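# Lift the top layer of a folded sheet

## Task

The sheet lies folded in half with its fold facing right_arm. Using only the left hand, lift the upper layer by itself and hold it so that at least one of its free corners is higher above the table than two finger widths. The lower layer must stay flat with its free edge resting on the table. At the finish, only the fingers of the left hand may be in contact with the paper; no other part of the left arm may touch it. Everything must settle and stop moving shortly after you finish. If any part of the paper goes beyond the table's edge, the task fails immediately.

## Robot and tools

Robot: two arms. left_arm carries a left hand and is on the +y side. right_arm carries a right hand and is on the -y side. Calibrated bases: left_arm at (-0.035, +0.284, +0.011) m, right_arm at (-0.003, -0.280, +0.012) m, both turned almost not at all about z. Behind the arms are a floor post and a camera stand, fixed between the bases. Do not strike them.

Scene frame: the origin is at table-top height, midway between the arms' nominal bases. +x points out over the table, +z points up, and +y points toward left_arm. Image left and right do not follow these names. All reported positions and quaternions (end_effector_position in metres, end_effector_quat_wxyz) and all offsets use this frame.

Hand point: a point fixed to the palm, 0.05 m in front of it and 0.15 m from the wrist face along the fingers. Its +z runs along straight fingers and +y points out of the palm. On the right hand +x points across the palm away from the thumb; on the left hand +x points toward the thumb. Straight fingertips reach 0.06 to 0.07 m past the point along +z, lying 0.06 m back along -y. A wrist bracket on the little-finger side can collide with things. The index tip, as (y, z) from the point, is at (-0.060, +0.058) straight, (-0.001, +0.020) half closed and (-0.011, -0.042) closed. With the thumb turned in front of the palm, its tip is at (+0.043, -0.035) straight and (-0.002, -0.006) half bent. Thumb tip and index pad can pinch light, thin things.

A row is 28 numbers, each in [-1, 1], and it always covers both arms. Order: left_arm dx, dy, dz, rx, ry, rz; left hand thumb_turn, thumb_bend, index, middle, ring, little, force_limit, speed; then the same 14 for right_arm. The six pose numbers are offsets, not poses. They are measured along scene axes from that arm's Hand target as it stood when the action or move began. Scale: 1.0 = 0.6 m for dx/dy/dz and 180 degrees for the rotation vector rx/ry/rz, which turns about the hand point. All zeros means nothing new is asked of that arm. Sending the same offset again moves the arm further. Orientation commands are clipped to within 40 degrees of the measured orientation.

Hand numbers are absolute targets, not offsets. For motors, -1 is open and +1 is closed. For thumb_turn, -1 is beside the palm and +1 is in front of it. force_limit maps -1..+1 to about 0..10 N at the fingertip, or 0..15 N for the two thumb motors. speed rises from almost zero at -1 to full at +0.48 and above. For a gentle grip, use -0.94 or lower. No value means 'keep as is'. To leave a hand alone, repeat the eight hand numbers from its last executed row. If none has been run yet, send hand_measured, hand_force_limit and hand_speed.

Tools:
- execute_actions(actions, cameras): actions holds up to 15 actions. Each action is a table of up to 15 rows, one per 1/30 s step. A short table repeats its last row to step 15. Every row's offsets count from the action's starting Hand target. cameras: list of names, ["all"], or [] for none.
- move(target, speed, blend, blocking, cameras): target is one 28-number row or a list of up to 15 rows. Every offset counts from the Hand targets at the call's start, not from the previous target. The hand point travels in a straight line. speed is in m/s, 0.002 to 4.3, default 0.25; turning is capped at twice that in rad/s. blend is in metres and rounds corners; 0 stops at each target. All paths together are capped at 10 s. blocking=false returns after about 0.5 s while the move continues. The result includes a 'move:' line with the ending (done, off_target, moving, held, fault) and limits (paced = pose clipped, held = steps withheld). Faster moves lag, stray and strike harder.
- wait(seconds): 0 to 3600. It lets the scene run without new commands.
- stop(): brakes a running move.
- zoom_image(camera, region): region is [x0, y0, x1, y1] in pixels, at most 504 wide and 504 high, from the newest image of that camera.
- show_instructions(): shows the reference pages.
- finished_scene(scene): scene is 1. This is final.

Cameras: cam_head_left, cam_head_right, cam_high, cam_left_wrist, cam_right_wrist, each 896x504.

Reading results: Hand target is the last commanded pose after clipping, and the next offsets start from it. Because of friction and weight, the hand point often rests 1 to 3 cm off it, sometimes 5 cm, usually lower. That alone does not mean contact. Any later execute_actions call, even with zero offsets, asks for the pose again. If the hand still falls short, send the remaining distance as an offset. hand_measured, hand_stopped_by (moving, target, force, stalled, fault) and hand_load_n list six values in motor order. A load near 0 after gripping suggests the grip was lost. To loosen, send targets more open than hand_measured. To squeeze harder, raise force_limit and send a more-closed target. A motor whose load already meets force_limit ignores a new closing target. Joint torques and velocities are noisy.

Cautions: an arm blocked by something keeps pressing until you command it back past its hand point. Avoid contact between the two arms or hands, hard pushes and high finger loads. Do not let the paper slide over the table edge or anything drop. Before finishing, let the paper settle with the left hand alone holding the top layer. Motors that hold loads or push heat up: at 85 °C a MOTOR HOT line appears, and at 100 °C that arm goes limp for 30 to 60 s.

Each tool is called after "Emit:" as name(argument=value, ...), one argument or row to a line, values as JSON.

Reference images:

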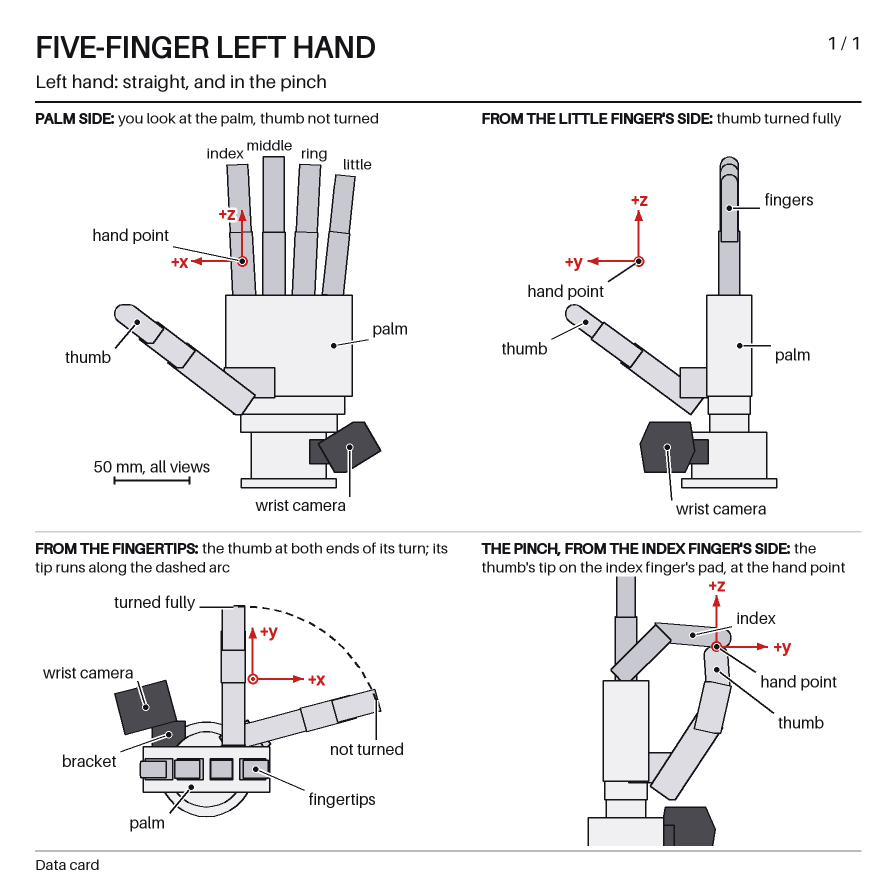

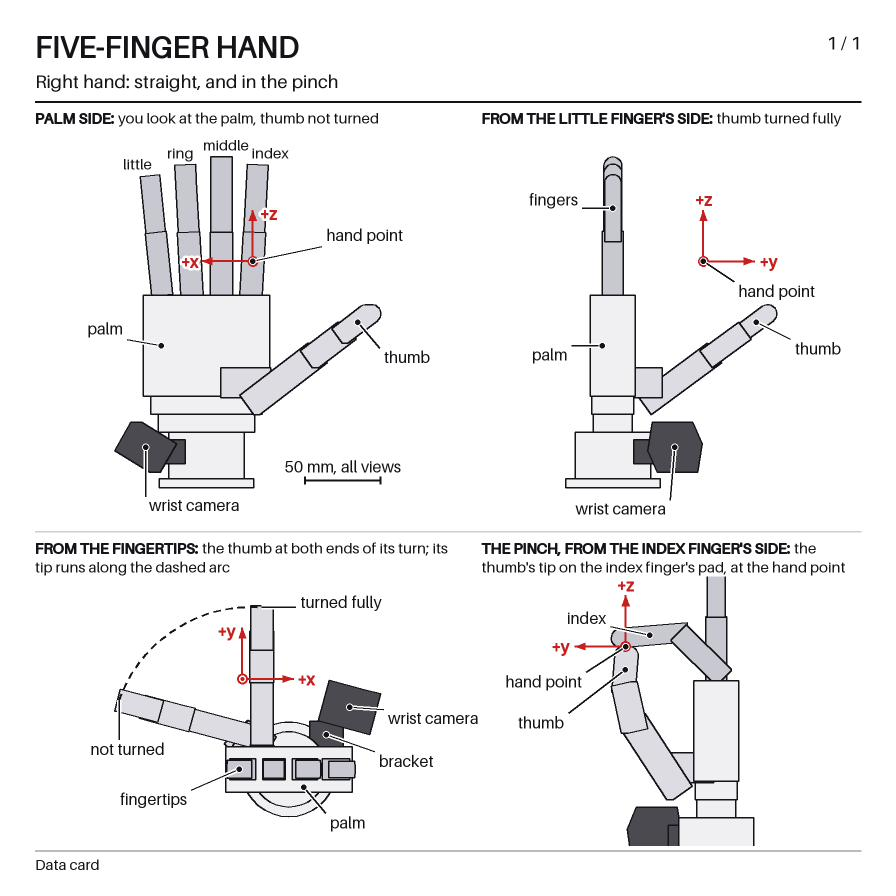

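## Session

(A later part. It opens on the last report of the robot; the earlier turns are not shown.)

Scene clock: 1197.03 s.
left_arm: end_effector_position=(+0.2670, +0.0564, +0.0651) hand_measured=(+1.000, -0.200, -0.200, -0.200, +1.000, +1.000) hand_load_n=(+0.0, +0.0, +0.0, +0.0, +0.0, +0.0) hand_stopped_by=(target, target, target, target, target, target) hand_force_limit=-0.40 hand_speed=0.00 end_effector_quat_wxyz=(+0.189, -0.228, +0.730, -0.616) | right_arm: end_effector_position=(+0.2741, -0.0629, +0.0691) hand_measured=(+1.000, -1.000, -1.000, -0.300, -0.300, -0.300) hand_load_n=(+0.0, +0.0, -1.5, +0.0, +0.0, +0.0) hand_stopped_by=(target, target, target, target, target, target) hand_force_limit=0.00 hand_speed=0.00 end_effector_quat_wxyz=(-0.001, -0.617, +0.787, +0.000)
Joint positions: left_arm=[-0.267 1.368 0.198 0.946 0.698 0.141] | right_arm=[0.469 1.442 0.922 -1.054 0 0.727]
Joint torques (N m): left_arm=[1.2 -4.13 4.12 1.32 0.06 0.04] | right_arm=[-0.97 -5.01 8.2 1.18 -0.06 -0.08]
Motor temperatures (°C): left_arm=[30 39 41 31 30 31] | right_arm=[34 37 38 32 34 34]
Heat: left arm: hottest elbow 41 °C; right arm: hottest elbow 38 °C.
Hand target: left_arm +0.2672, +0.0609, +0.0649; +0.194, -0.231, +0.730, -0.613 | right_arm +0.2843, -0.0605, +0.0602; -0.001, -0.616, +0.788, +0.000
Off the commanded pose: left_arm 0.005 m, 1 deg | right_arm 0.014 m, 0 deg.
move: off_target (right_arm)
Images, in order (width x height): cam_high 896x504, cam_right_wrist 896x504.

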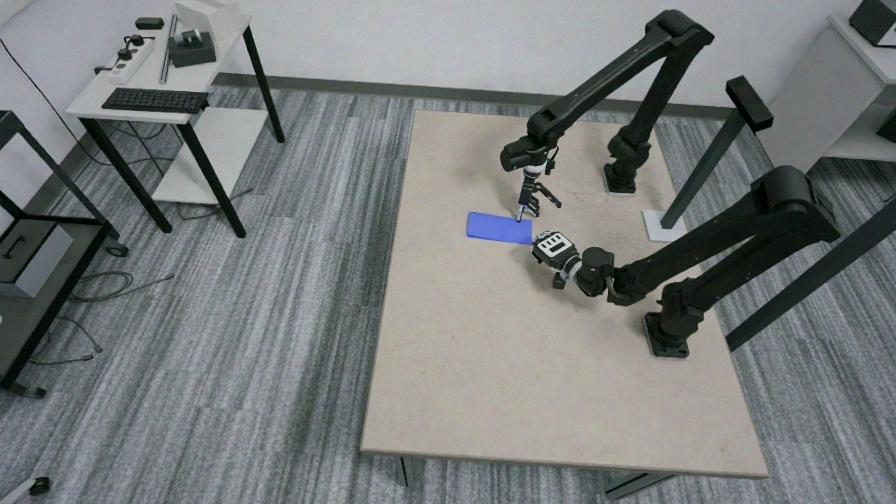

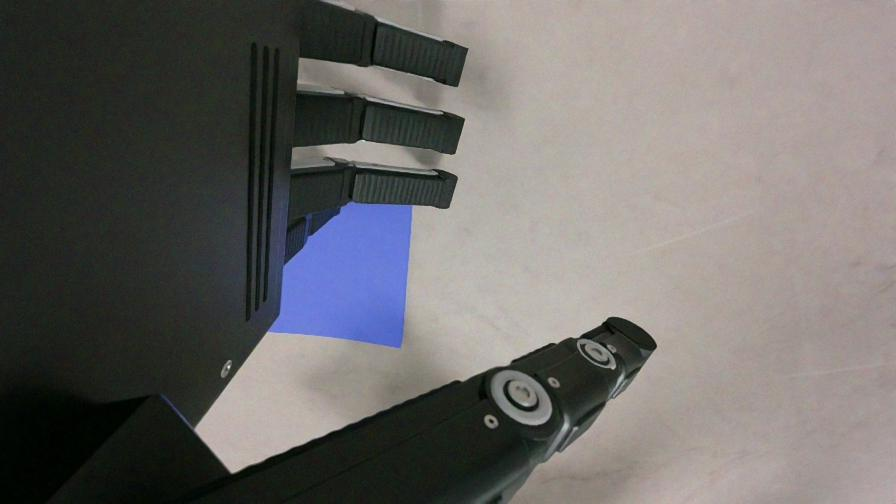

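Emit:
move(
  target=[0.0675, -0.1415, -0.0367, 0, 0, -0.1111, 0.56, -0.2, -0.2, 1, 1, 1, -0.4, 0, 0, 0, 0, 0, 0, 0, 1, -1, -1, -0.3, -0.3, -0.3, 0, 0],
  speed=0.1,
  cameras=["cam_right_wrist", "cam_high", "cam_left_wrist"],
)

Emit:
zoom_image(
  camera="cam_high",
  region=[440, 160, 600, 280],
)

Emit:
zoom_image(
  camera="cam_right_wrist",
  region=[260, 200, 500, 400],
)

Emit:
zoom_image(
  camera="cam_left_wrist",
  region=[240, 60, 540, 280],
)

Scene clock: 1266.70 s.
left_arm: end_effector_position=(+0.3017, -0.0160, +0.0422) hand_measured=(+0.560, -0.200, -0.200, +1.000, +1.000, +1.000) hand_load_n=(+0.0, +0.5, -0.5, +0.0, +0.0, +0.0) hand_stopped_by=(target, target, target, target, target, target) hand_force_limit=-0.40 hand_speed=0.00 end_effector_quat_wxyz=(+0.085, -0.110, +0.759, -0.636) | right_arm: end_effector_position=(+0.2741, -0.0629, +0.0691) hand_measured=(+1.000, -1.000, -1.000, -0.300, -0.300, -0.300) hand_load_n=(+0.0, +0.0, -1.5, +0.0, +0.0, +0.0) hand_stopped_by=(target, target, target, target, target, target) hand_force_limit=0.00 hand_speed=0.00 end_effector_quat_wxyz=(-0.001, -0.617, +0.787, +0.000)
Joint positions: left_arm=[-0.36 1.668 0.478 0.896 0.922 0.225] | right_arm=[0.469 1.442 0.922 -1.054 0 0.727]
Joint torques (N m): left_arm=[-1.2 -6.24 6.34 1.17 0.12 0.05] | right_arm=[-1.03 -4.95 8.16 1.18 -0.06 -0.07]
Heat: left arm: hottest elbow 41 °C; right arm: hottest elbow 41 °C.
Hand target: left_arm +0.3077, -0.0241, +0.0430; +0.084, -0.100, +0.759, -0.638 | right_arm +0.2843, -0.0605, +0.0602; -0.001, -0.616, +0.788, +0.000
Off the commanded pose: left_arm 0.010 m, 1 deg | right_arm 0.014 m, 0 deg.
move: done
Images, in order (width x height): cam_high 896x504, cam_left_wrist 896x504, cam_right_wrist 896x504.

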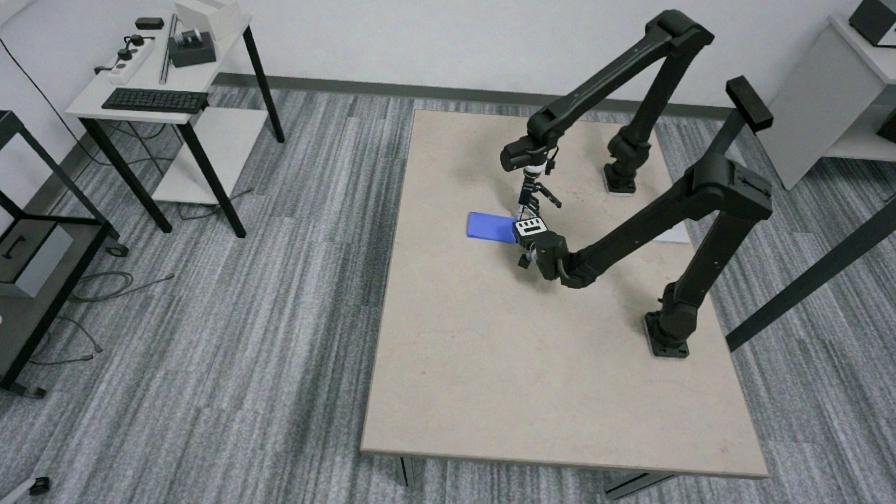

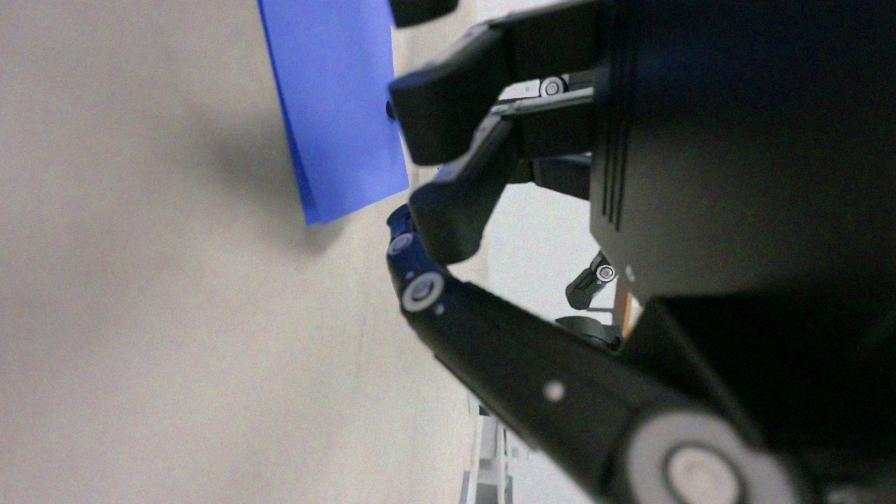

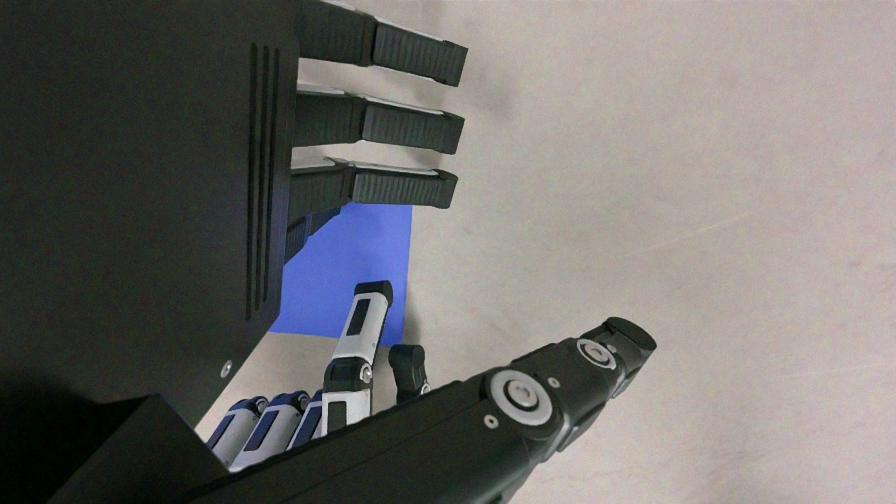

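Scaled by 3.150 from the camera's image (finer frame: 1280x720).

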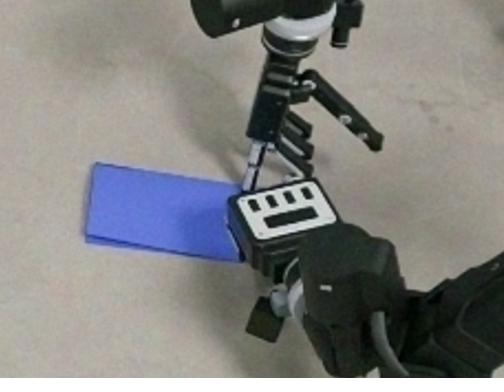

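Scaled by 2.100 from the camera's image (finer frame: 1280x720).

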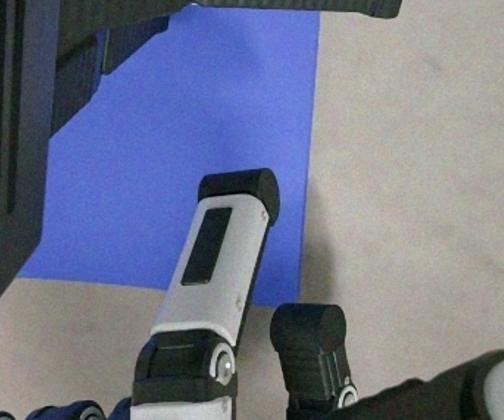

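Scaled by 1.680 from the camera's image (finer frame: 1280x720).

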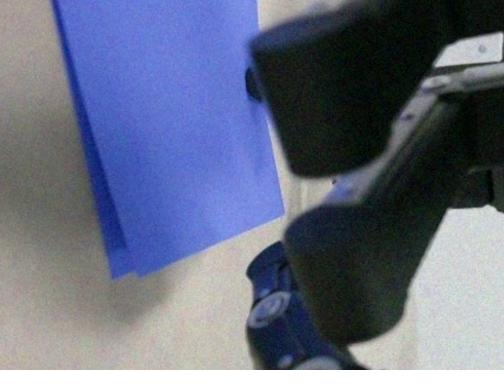

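Emit:
zoom_image(
  camera="cam_right_wrist",
  region=[260, 280, 440, 370],
)

Emit:
zoom_image(
  camera="cam_left_wrist",
  region=[240, 120, 420, 240],
)

Scaled by 2.800 from the camera's image (finer frame: 1280x720).

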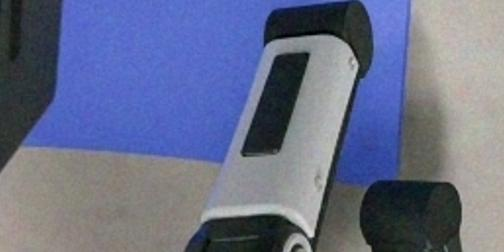

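Scaled by 2.800 from the camera's image (finer frame: 1280x720).

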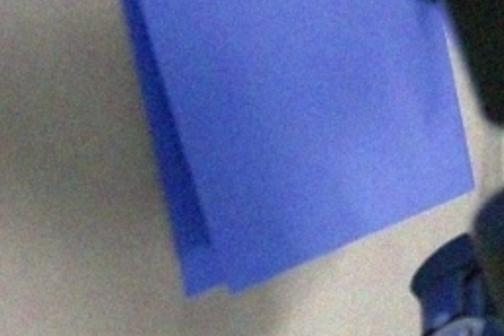

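Emit:
move(
  target=[-0.02, 0.12, 0.0, 0, 0, 0, 0.56, -0.2, -0.2, 1, 1, 1, -0.4, 0, 0, 0, 0, 0, 0, 0, 1, -1, -1, -0.3, -0.3, -0.3, 0, 0],
  speed=0.12,
  cameras=["cam_right_wrist", "cam_high", "cam_left_wrist", "cam_head_left"],
)

Emit:
zoom_image(
  camera="cam_high",
  region=[450, 190, 570, 280],
)

Emit:
zoom_image(
  camera="cam_right_wrist",
  region=[260, 200, 440, 370],
)

Emit:
zoom_image(
  camera="cam_left_wrist",
  region=[240, 0, 500, 240],
)

Scene clock: 1336.40 s.
left_arm: end_effector_position=(+0.2954, +0.0442, +0.0406) hand_measured=(+0.560, -0.200, -0.200, +1.000, +1.000, +1.000) hand_load_n=(+0.0, +0.0, +0.0, +0.5, +0.0, +0.5) hand_stopped_by=(target, target, target, target, target, target) hand_force_limit=-0.40 hand_speed=0.00 end_effector_quat_wxyz=(+0.079, -0.101, +0.759, -0.638) | right_arm: end_effector_position=(+0.2741, -0.0629, +0.0691) hand_measured=(+1.000, -1.000, -1.000, -0.300, -0.300, -0.300) hand_load_n=(+0.0, +0.0, -1.5, +0.0, +0.0, +0.0) hand_stopped_by=(target, target, target, target, target, target) hand_force_limit=0.00 hand_speed=0.00 end_effector_quat_wxyz=(-0.001, -0.617, +0.787, +0.000)
Joint positions: left_arm=[-0.184 1.621 0.436 0.786 1.109 0.352] | right_arm=[0.469 1.442 0.922 -1.054 0 0.727]
Joint torques (N m): left_arm=[1.03 -7.47 3.74 1.02 0.22 0.03] | right_arm=[-0.91 -5.13 8.18 1.2 -0.06 -0.06]
Heat: left arm: hottest elbow 42 °C; right arm: hottest elbow 41 °C.
Hand target: left_arm +0.2957, +0.0480, +0.0430; +0.084, -0.100, +0.759, -0.638 | right_arm +0.2843, -0.0605, +0.0602; -0.001, -0.616, +0.788, +0.000
Off the commanded pose: left_arm 0.004 m, 1 deg | right_arm 0.014 m, 0 deg.
move: done
Images, in order (width x height): cam_head_left 896x504, cam_high 896x504, cam_left_wrist 896x504, cam_right_wrist 896x504.

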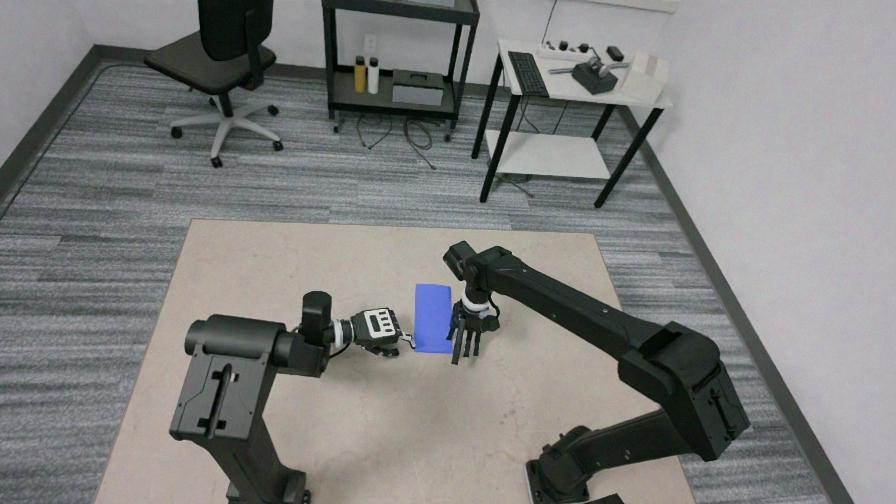

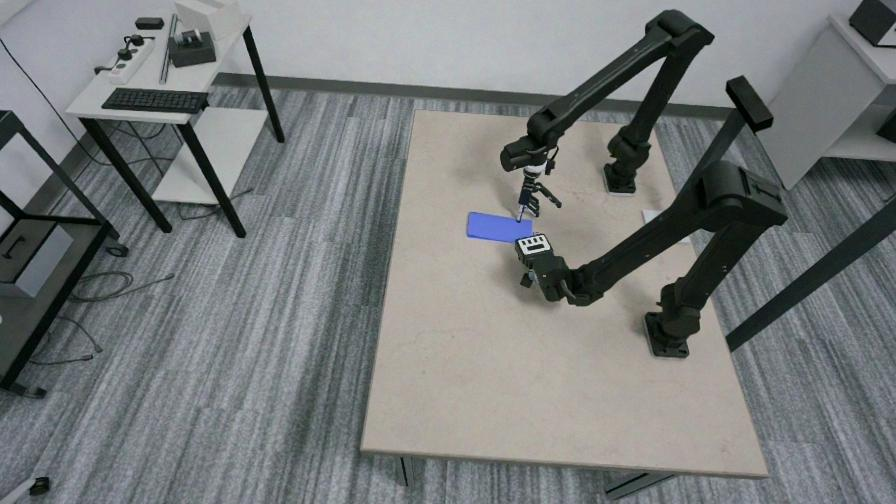

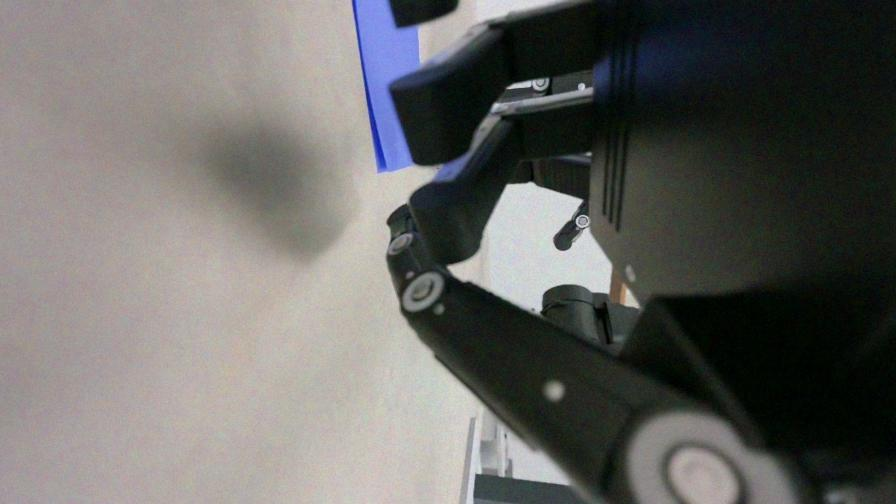

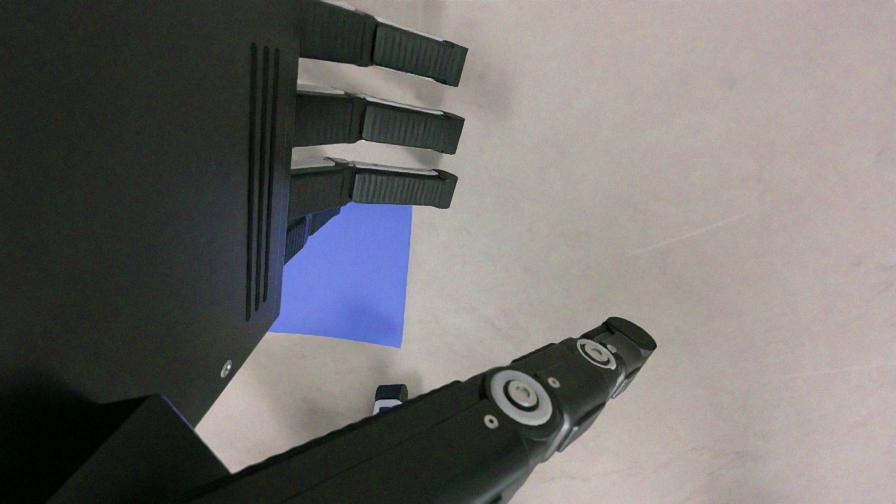

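Scaled by 4.200 from the camera's image (finer frame: 1280x720).

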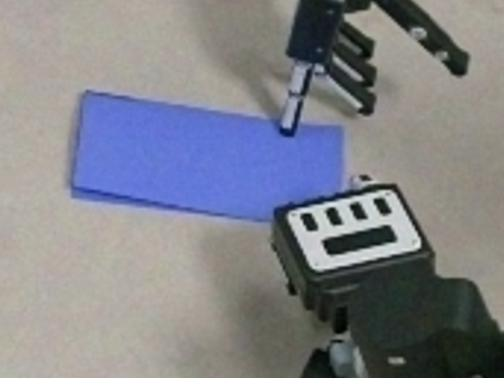

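Scaled by 2.800 from the camera's image (finer frame: 1280x720).

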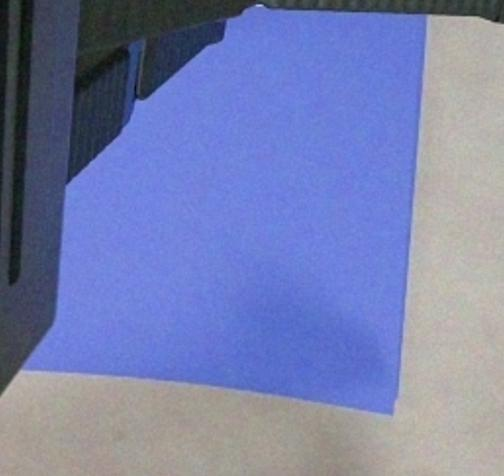

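Scaled by 1.938 from the camera's image (finer frame: 1280x720).

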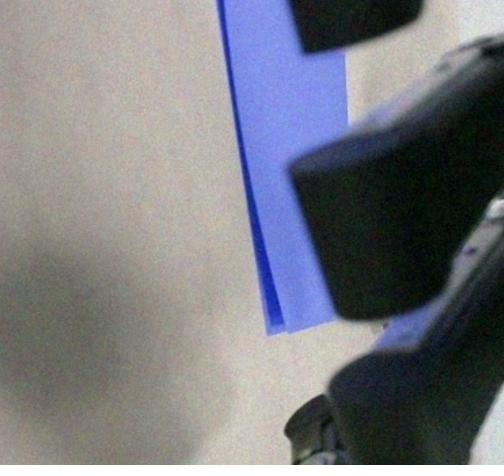

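Emit:
move(
  target=[0.043, -0.1, -0.018, 0, 0, 0, 0.56, -0.2, -0.2, 1, 1, 1, -0.4, 0, 0, 0, 0, 0, 0, 0, 1, -1, -1, -0.3, -0.3, -0.3, 0, 0],
  speed=0.08,
  cameras=["cam_right_wrist", "cam_high", "cam_left_wrist"],
)

Emit:
zoom_image(
  camera="cam_right_wrist",
  region=[260, 200, 440, 370],
)

Emit:
zoom_image(
  camera="cam_left_wrist",
  region=[240, 100, 460, 280],
)

Scene clock: 1367.23 s.
left_arm: end_effector_position=(+0.3125, -0.0038, +0.0287) hand_measured=(+0.560, -0.200, -0.200, +1.000, +1.000, +1.000) hand_load_n=(+0.0, +0.0, +0.0, +0.0, +0.0, +0.0) hand_stopped_by=(target, target, target, target, target, target) hand_force_limit=-0.40 hand_speed=0.00 end_effector_quat_wxyz=(+0.080, -0.108, +0.763, -0.633) | right_arm: end_effector_position=(+0.2741, -0.0629, +0.0691) hand_measured=(+1.000, -1.000, -1.000, -0.300, -0.300, -0.300) hand_load_n=(+0.0, +0.0, -1.5, +0.0, +0.0, +0.0) hand_stopped_by=(target, target, target, target, target, target) hand_force_limit=0.00 hand_speed=0.00 end_effector_quat_wxyz=(-0.001, -0.617, +0.787, +0.000)
Joint positions: left_arm=[-0.316 1.716 0.503 0.877 0.969 0.265] | right_arm=[0.469 1.442 0.922 -1.054 0 0.727]
Joint torques (N m): left_arm=[-1.03 -6.53 6.05 2.02 0.01 -0.13] | right_arm=[-0.91 -5.01 8.18 1.17 -0.06 -0.06]
Heat: left arm: hottest elbow 42 °C; right arm: hottest elbow 41 °C.
Hand target: left_arm +0.3214, -0.0120, +0.0321; +0.084, -0.100, +0.759, -0.638 | right_arm +0.2843, -0.0605, +0.0602; -0.001, -0.616, +0.788, +0.000
Off the commanded pose: left_arm 0.013 m, 1 deg | right_arm 0.014 m, 0 deg.
move: off_target (left_arm)
Images, in order (width x height): cam_high 896x504, cam_left_wrist 896x504, cam_right_wrist 896x504.

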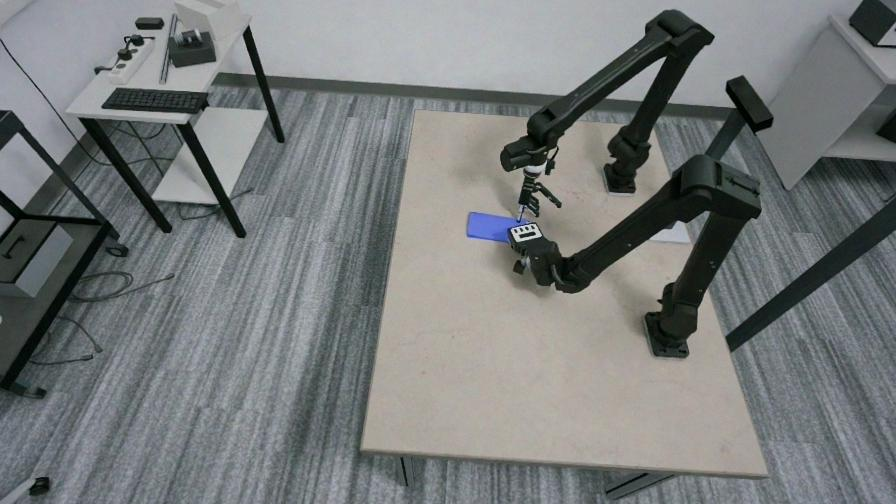

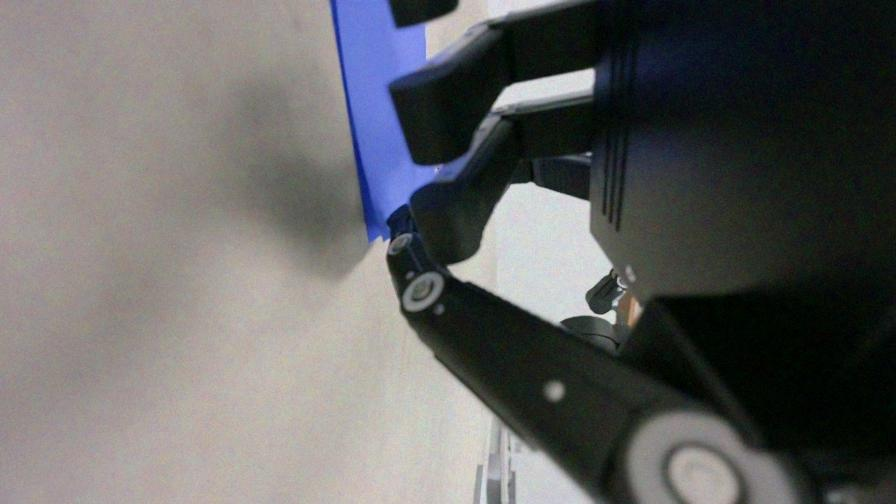

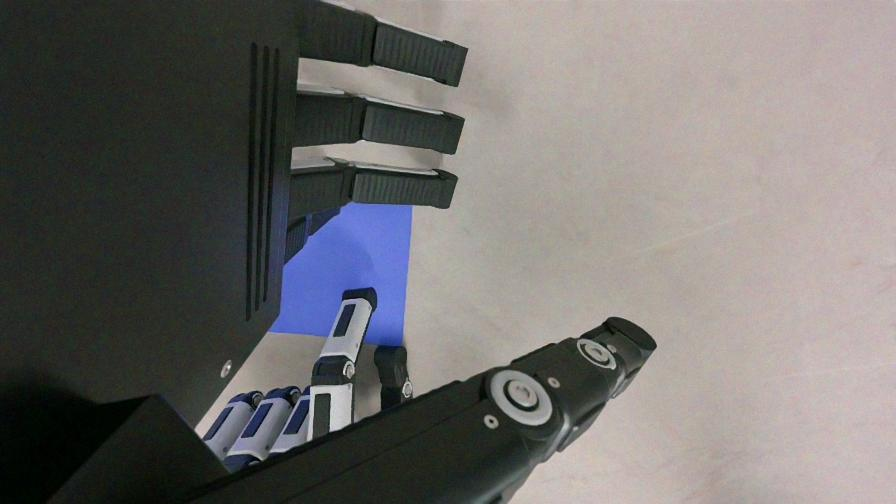

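Scaled by 2.800 from the camera's image (finer frame: 1280x720).

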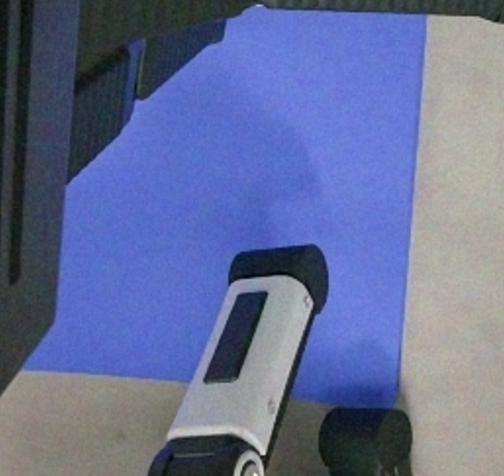

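Scaled by 2.291 from the camera's image (finer frame: 1280x720).

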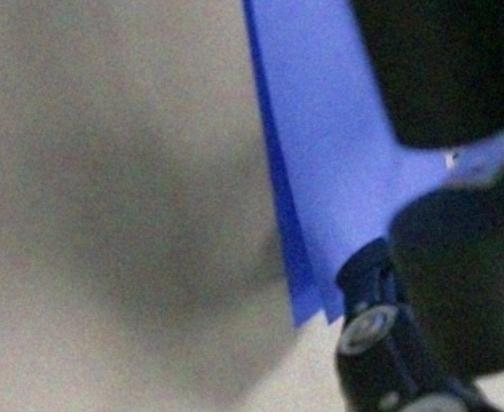

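Emit:
move(
  target=[0.018, -0.002, -0.018, 0, 0, 0, 0.56, -0.2, -0.2, 1, 1, 1, -0.4, 0, 0, 0, 0, 0, 0, 0, 1, -1, -1, -0.3, -0.3, -0.3, 0, 0],
  speed=0.06,
  cameras=["cam_right_wrist", "cam_left_wrist"],
)

Emit:
zoom_image(
  camera="cam_right_wrist",
  region=[260, 200, 440, 370],
)

Emit:
zoom_image(
  camera="cam_left_wrist",
  region=[240, 100, 460, 280],
)

Scene clock: 1382.27 s.
left_arm: end_effector_position=(+0.3222, -0.0076, +0.0198) hand_measured=(+0.560, -0.200, -0.200, +1.000, +1.000, +1.000) hand_load_n=(+0.5, -0.5, +0.0, +0.0, +0.0, +0.0) hand_stopped_by=(target, target, target, target, target, target) hand_force_limit=-0.40 hand_speed=0.00 end_effector_quat_wxyz=(+0.078, -0.107, +0.762, -0.634) | right_arm: end_effector_position=(+0.2743, -0.0628, +0.0691) hand_measured=(+1.000, -1.000, -1.000, -0.300, -0.300, -0.300) hand_load_n=(+0.0, +0.0, -1.5, +0.0, +0.0, +0.0) hand_stopped_by=(target, target, target, target, target, target) hand_force_limit=0.00 hand_speed=0.00 end_effector_quat_wxyz=(-0.001, -0.617, +0.787, +0.000)
Joint positions: left_arm=[-0.316 1.767 0.533 0.9 0.974 0.262] | right_arm=[0.469 1.442 0.922 -1.053 0 0.727]
Joint torques (N m): left_arm=[-0.56 -6.95 5.87 1.99 0.03 -0.08] | right_arm=[-0.91 -4.95 8.17 1.17 -0.07 -0.06]
Heat: left arm: hottest elbow 42 °C; right arm: hottest elbow 41 °C.
Hand target: left_arm +0.3323, -0.0133, +0.0214; +0.084, -0.100, +0.759, -0.638 | right_arm +0.2843, -0.0605, +0.0603; -0.001, -0.616, +0.788, +0.000
Off the commanded pose: left_arm 0.012 m, 1 deg | right_arm 0.014 m, 0 deg.
move: off_target (left_arm)
Images, in order (width x height): cam_left_wrist 896x504, cam_right_wrist 896x504.

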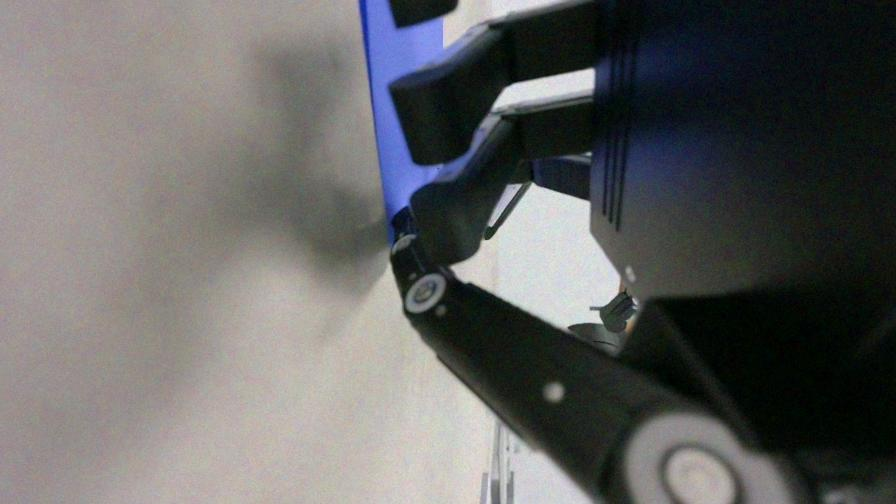

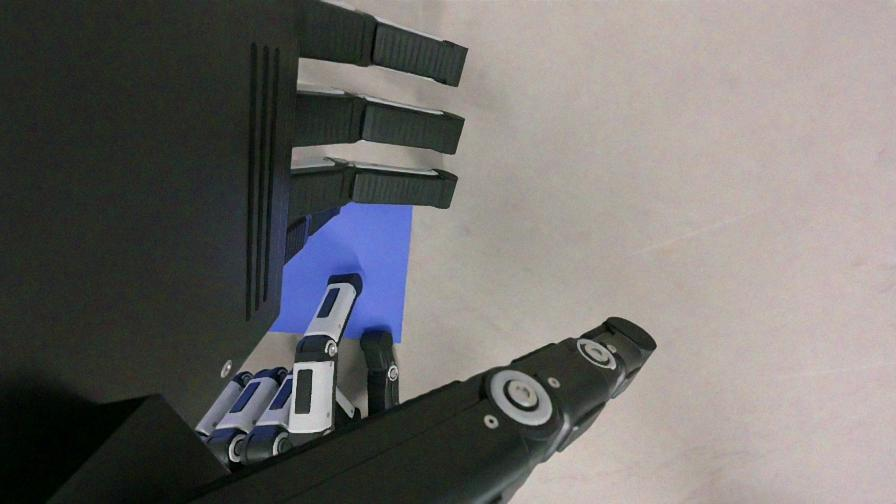

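Scaled by 2.800 from the camera's image (finer frame: 1280x720).

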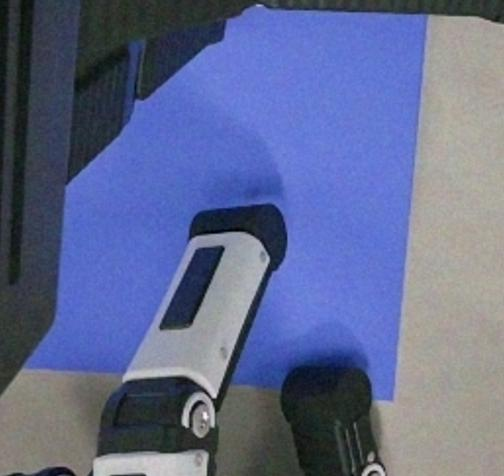

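Scaled by 2.291 from the camera's image (finer frame: 1280x720).

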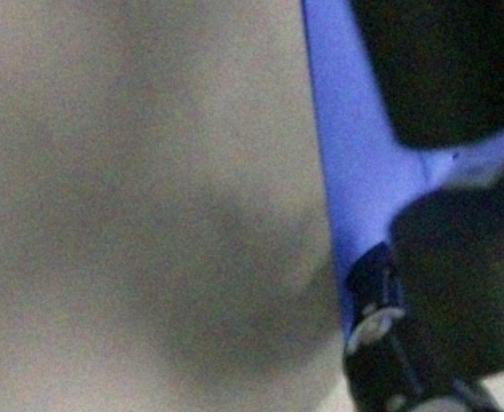

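Emit:
move(
  target=[0.005, -0.03, -0.002, 0, 0, 0, 0.56, -0.2, -0.2, 1, 1, 1, -0.4, 0, 0, 0, 0, 0, 0, 0, 1, -1, -1, -0.3, -0.3, -0.3, 0, 0],
  speed=0.04,
  cameras=["cam_right_wrist", "cam_left_wrist", "cam_high"],
)

Emit:
zoom_image(
  camera="cam_right_wrist",
  region=[260, 200, 440, 370],
)

Emit:
zoom_image(
  camera="cam_left_wrist",
  region=[240, 60, 480, 280],
)

Scene clock: 1395.37 s.
left_arm: end_effector_position=(+0.3287, -0.0223, +0.0201) hand_measured=(+0.560, -0.200, -0.200, +1.000, +1.000, +1.000) hand_load_n=(+0.0, -0.5, +0.0, +0.0, +0.0, +0.0) hand_stopped_by=(target, target, target, target, target, target) hand_force_limit=-0.40 hand_speed=0.00 end_effector_quat_wxyz=(+0.083, -0.107, +0.761, -0.634) | right_arm: end_effector_position=(+0.2743, -0.0628, +0.0691) hand_measured=(+1.000, -1.000, -1.000, -0.300, -0.300, -0.300) hand_load_n=(+0.0, +0.0, -1.5, +0.0, +0.0, +0.0) hand_stopped_by=(target, target, target, target, target, target) hand_force_limit=0.00 hand_speed=0.00 end_effector_quat_wxyz=(-0.001, -0.617, +0.787, +0.000)
Joint positions: left_arm=[-0.351 1.784 0.557 0.915 0.934 0.244] | right_arm=[0.469 1.442 0.922 -1.053 0 0.727]
Joint torques (N m): left_arm=[-1.32 -6.89 5.91 1.99 -0.05 -0.11] | right_arm=[-0.97 -5.07 8.18 1.16 -0.07 -0.07]
Heat: left arm: hottest elbow 42 °C; right arm: hottest elbow 41 °C.
Hand target: left_arm +0.3352, -0.0312, +0.0201; +0.084, -0.100, +0.759, -0.638 | right_arm +0.2843, -0.0605, +0.0603; -0.001, -0.616, +0.788, +0.000
Off the commanded pose: left_arm 0.011 m, 1 deg | right_arm 0.014 m, 0 deg.
move: off_target (left_arm)
Images, in order (width x height): cam_high 896x504, cam_left_wrist 896x504, cam_right_wrist 896x504.

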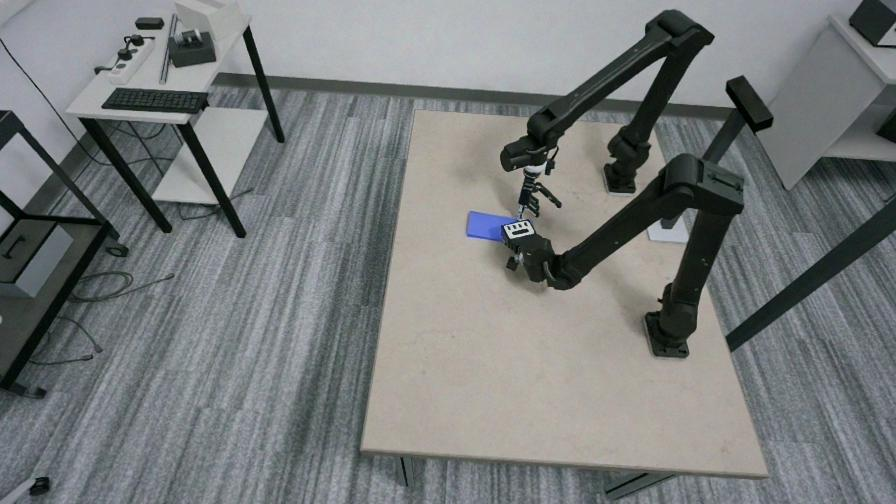

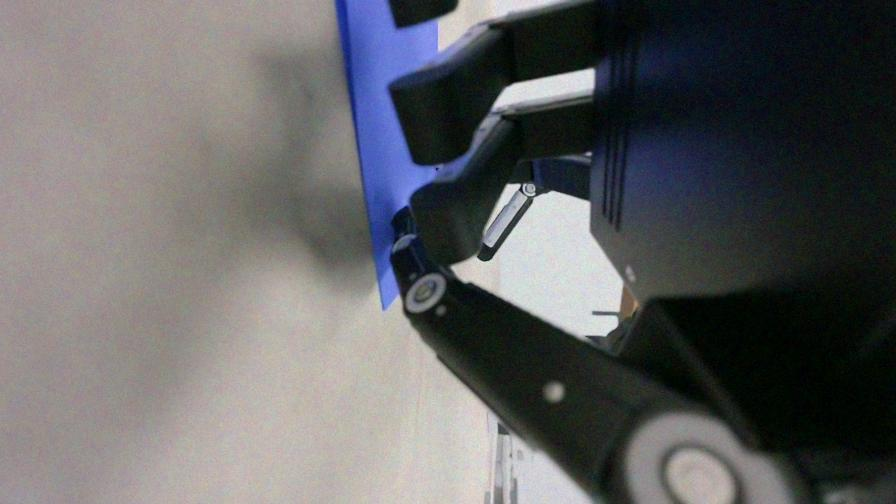

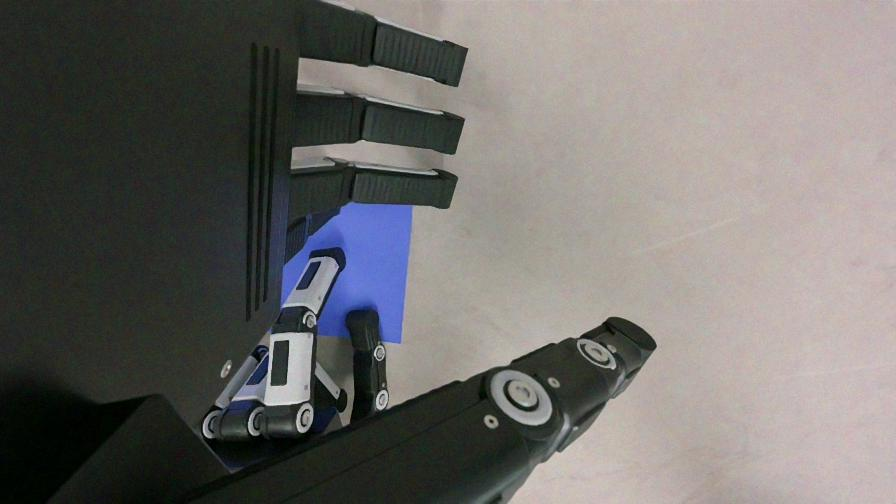

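Scaled by 2.800 from the camera's image (finer frame: 1280x720).

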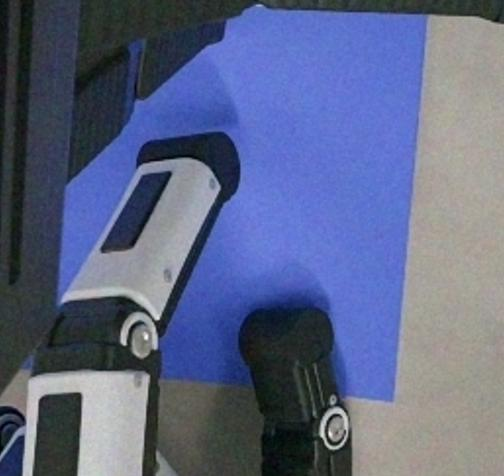

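Scaled by 2.100 from the camera's image (finer frame: 1280x720).

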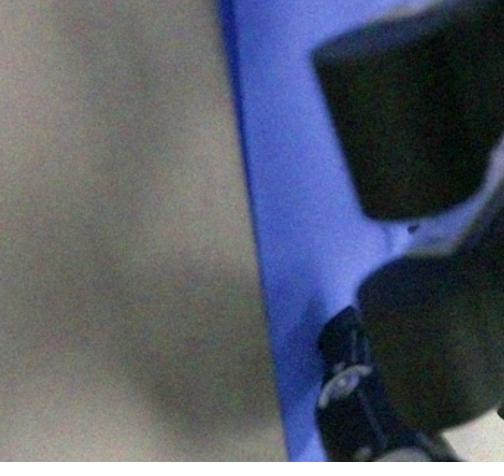

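Emit:
move(
  target=[
    [0.0, 0.0, 0.025, 0, 0, 0, 0.56, -0.2, -0.2, 1, 1, 1, -0.4, 0, 0, 0, 0, 0, 0, 0, 1, -1, -1, -0.3, -0.3, -0.3, 0, 0],
    [-0.014, 0.045, 0.02, 0, 0, 0, 0.56, -0.2, -0.2, 1, 1, 1, -0.4, 0, 0, 0, 0, 0, 0, 0, 1, -1, -1, -0.3, -0.3, -0.3, 0, 0],
    [-0.014, 0.035, 0.02, 0, 0, 0, 0.56, -0.2, -0.2, 1, 1, 1, -0.4, 0, 0, 0, 0, 0, 0, 0, 1, -1, -1, -0.3, -0.3, -0.3, 0, 0],
    [-0.014, 0.035, -0.015, 0, 0, 0, 0.56, -0.2, -0.2, 1, 1, 1, -0.4, 0, 0, 0, 0, 0, 0, 0, 1, -1, -1, -0.3, -0.3, -0.3, 0, 0],
  ],
  speed=0.05,
  cameras=["cam_right_wrist", "cam_left_wrist"],
)

Emit:
zoom_image(
  camera="cam_right_wrist",
  region=[260, 200, 440, 370],
)

Emit:
zoom_image(
  camera="cam_left_wrist",
  region=[240, 60, 480, 280],
)

Scene clock: 1424.97 s.
left_arm: end_effector_position=(+0.3303, -0.0095, +0.0199) hand_measured=(+0.560, -0.200, -0.200, +1.000, +1.000, +1.000) hand_load_n=(+1.0, -1.0, +0.0, +0.0, +0.0, +0.0) hand_stopped_by=(target, target, target, target, target, target) hand_force_limit=-0.40 hand_speed=0.00 end_effector_quat_wxyz=(+0.089, -0.098, +0.757, -0.640) | right_arm: end_effector_position=(+0.2743, -0.0628, +0.0691) hand_measured=(+1.000, -1.000, -1.000, -0.300, -0.300, -0.300) hand_load_n=(+0.0, +0.0, -1.5, +0.0, +0.0, +0.0) hand_stopped_by=(target, target, target, target, target, target) hand_force_limit=0.00 hand_speed=0.00 end_effector_quat_wxyz=(-0.001, -0.617, +0.787, +0.000)
Joint positions: left_arm=[-0.314 1.792 0.546 0.946 0.978 0.261] | right_arm=[0.469 1.442 0.922 -1.053 0 0.727]
Joint torques (N m): left_arm=[-0.38 -6.65 3.6 1.91 -0.01 -0.02] | right_arm=[-0.91 -5.01 8.18 1.17 -0.06 -0.07]
Heat: left arm: hottest elbow 42 °C; right arm: hottest elbow 41 °C.
Hand target: left_arm +0.3269, -0.0103, +0.0112; +0.084, -0.100, +0.759, -0.638 | right_arm +0.2843, -0.0605, +0.0603; -0.001, -0.616, +0.788, +0.000
Off the commanded pose: left_arm 0.009 m, 1 deg | right_arm 0.014 m, 0 deg.
move: done
Images, in order (width x height): cam_left_wrist 896x504, cam_right_wrist 896x504.

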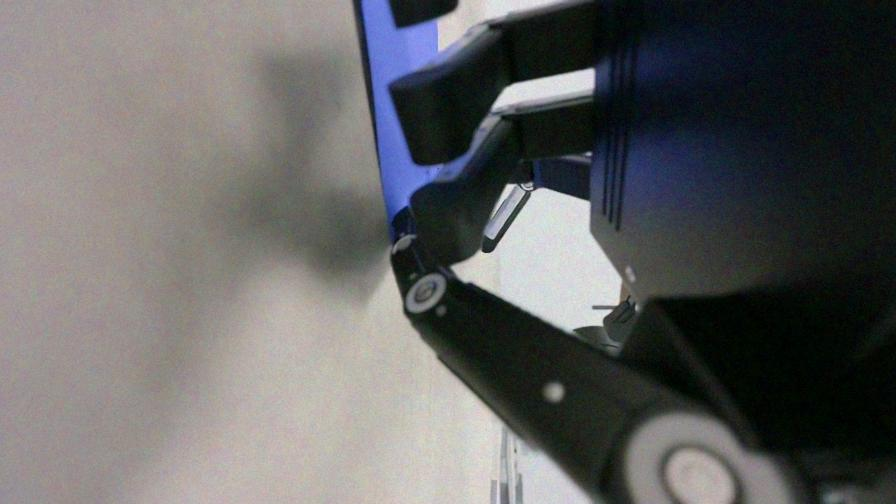

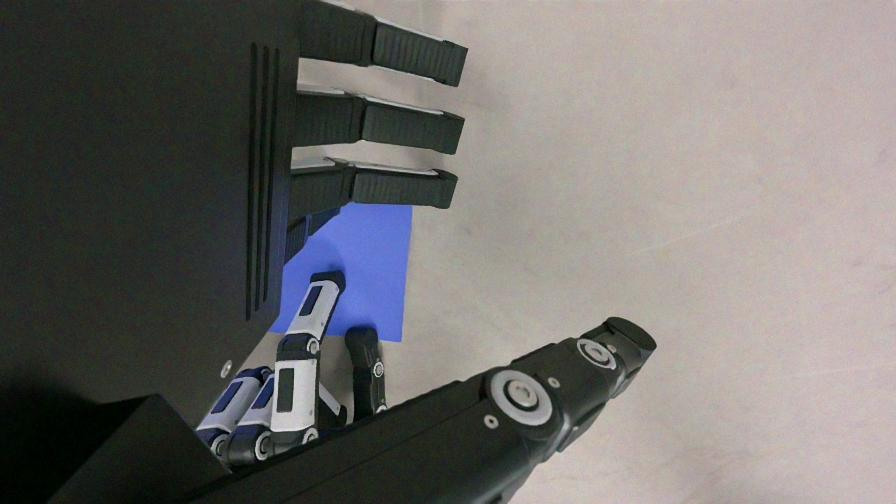

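Scaled by 2.800 from the camera's image (finer frame: 1280x720).

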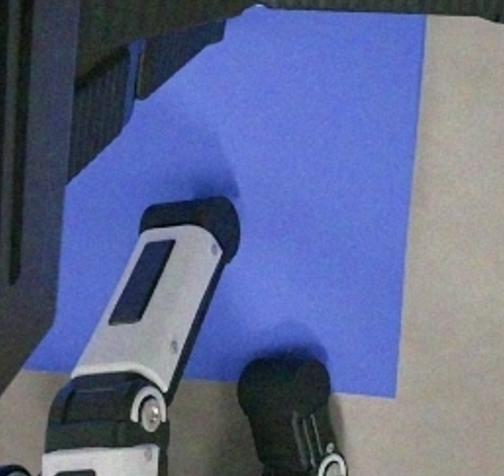

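Scaled by 2.100 from the camera's image (finer frame: 1280x720).

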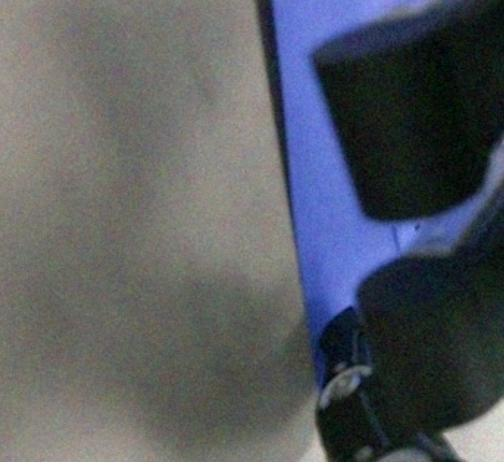

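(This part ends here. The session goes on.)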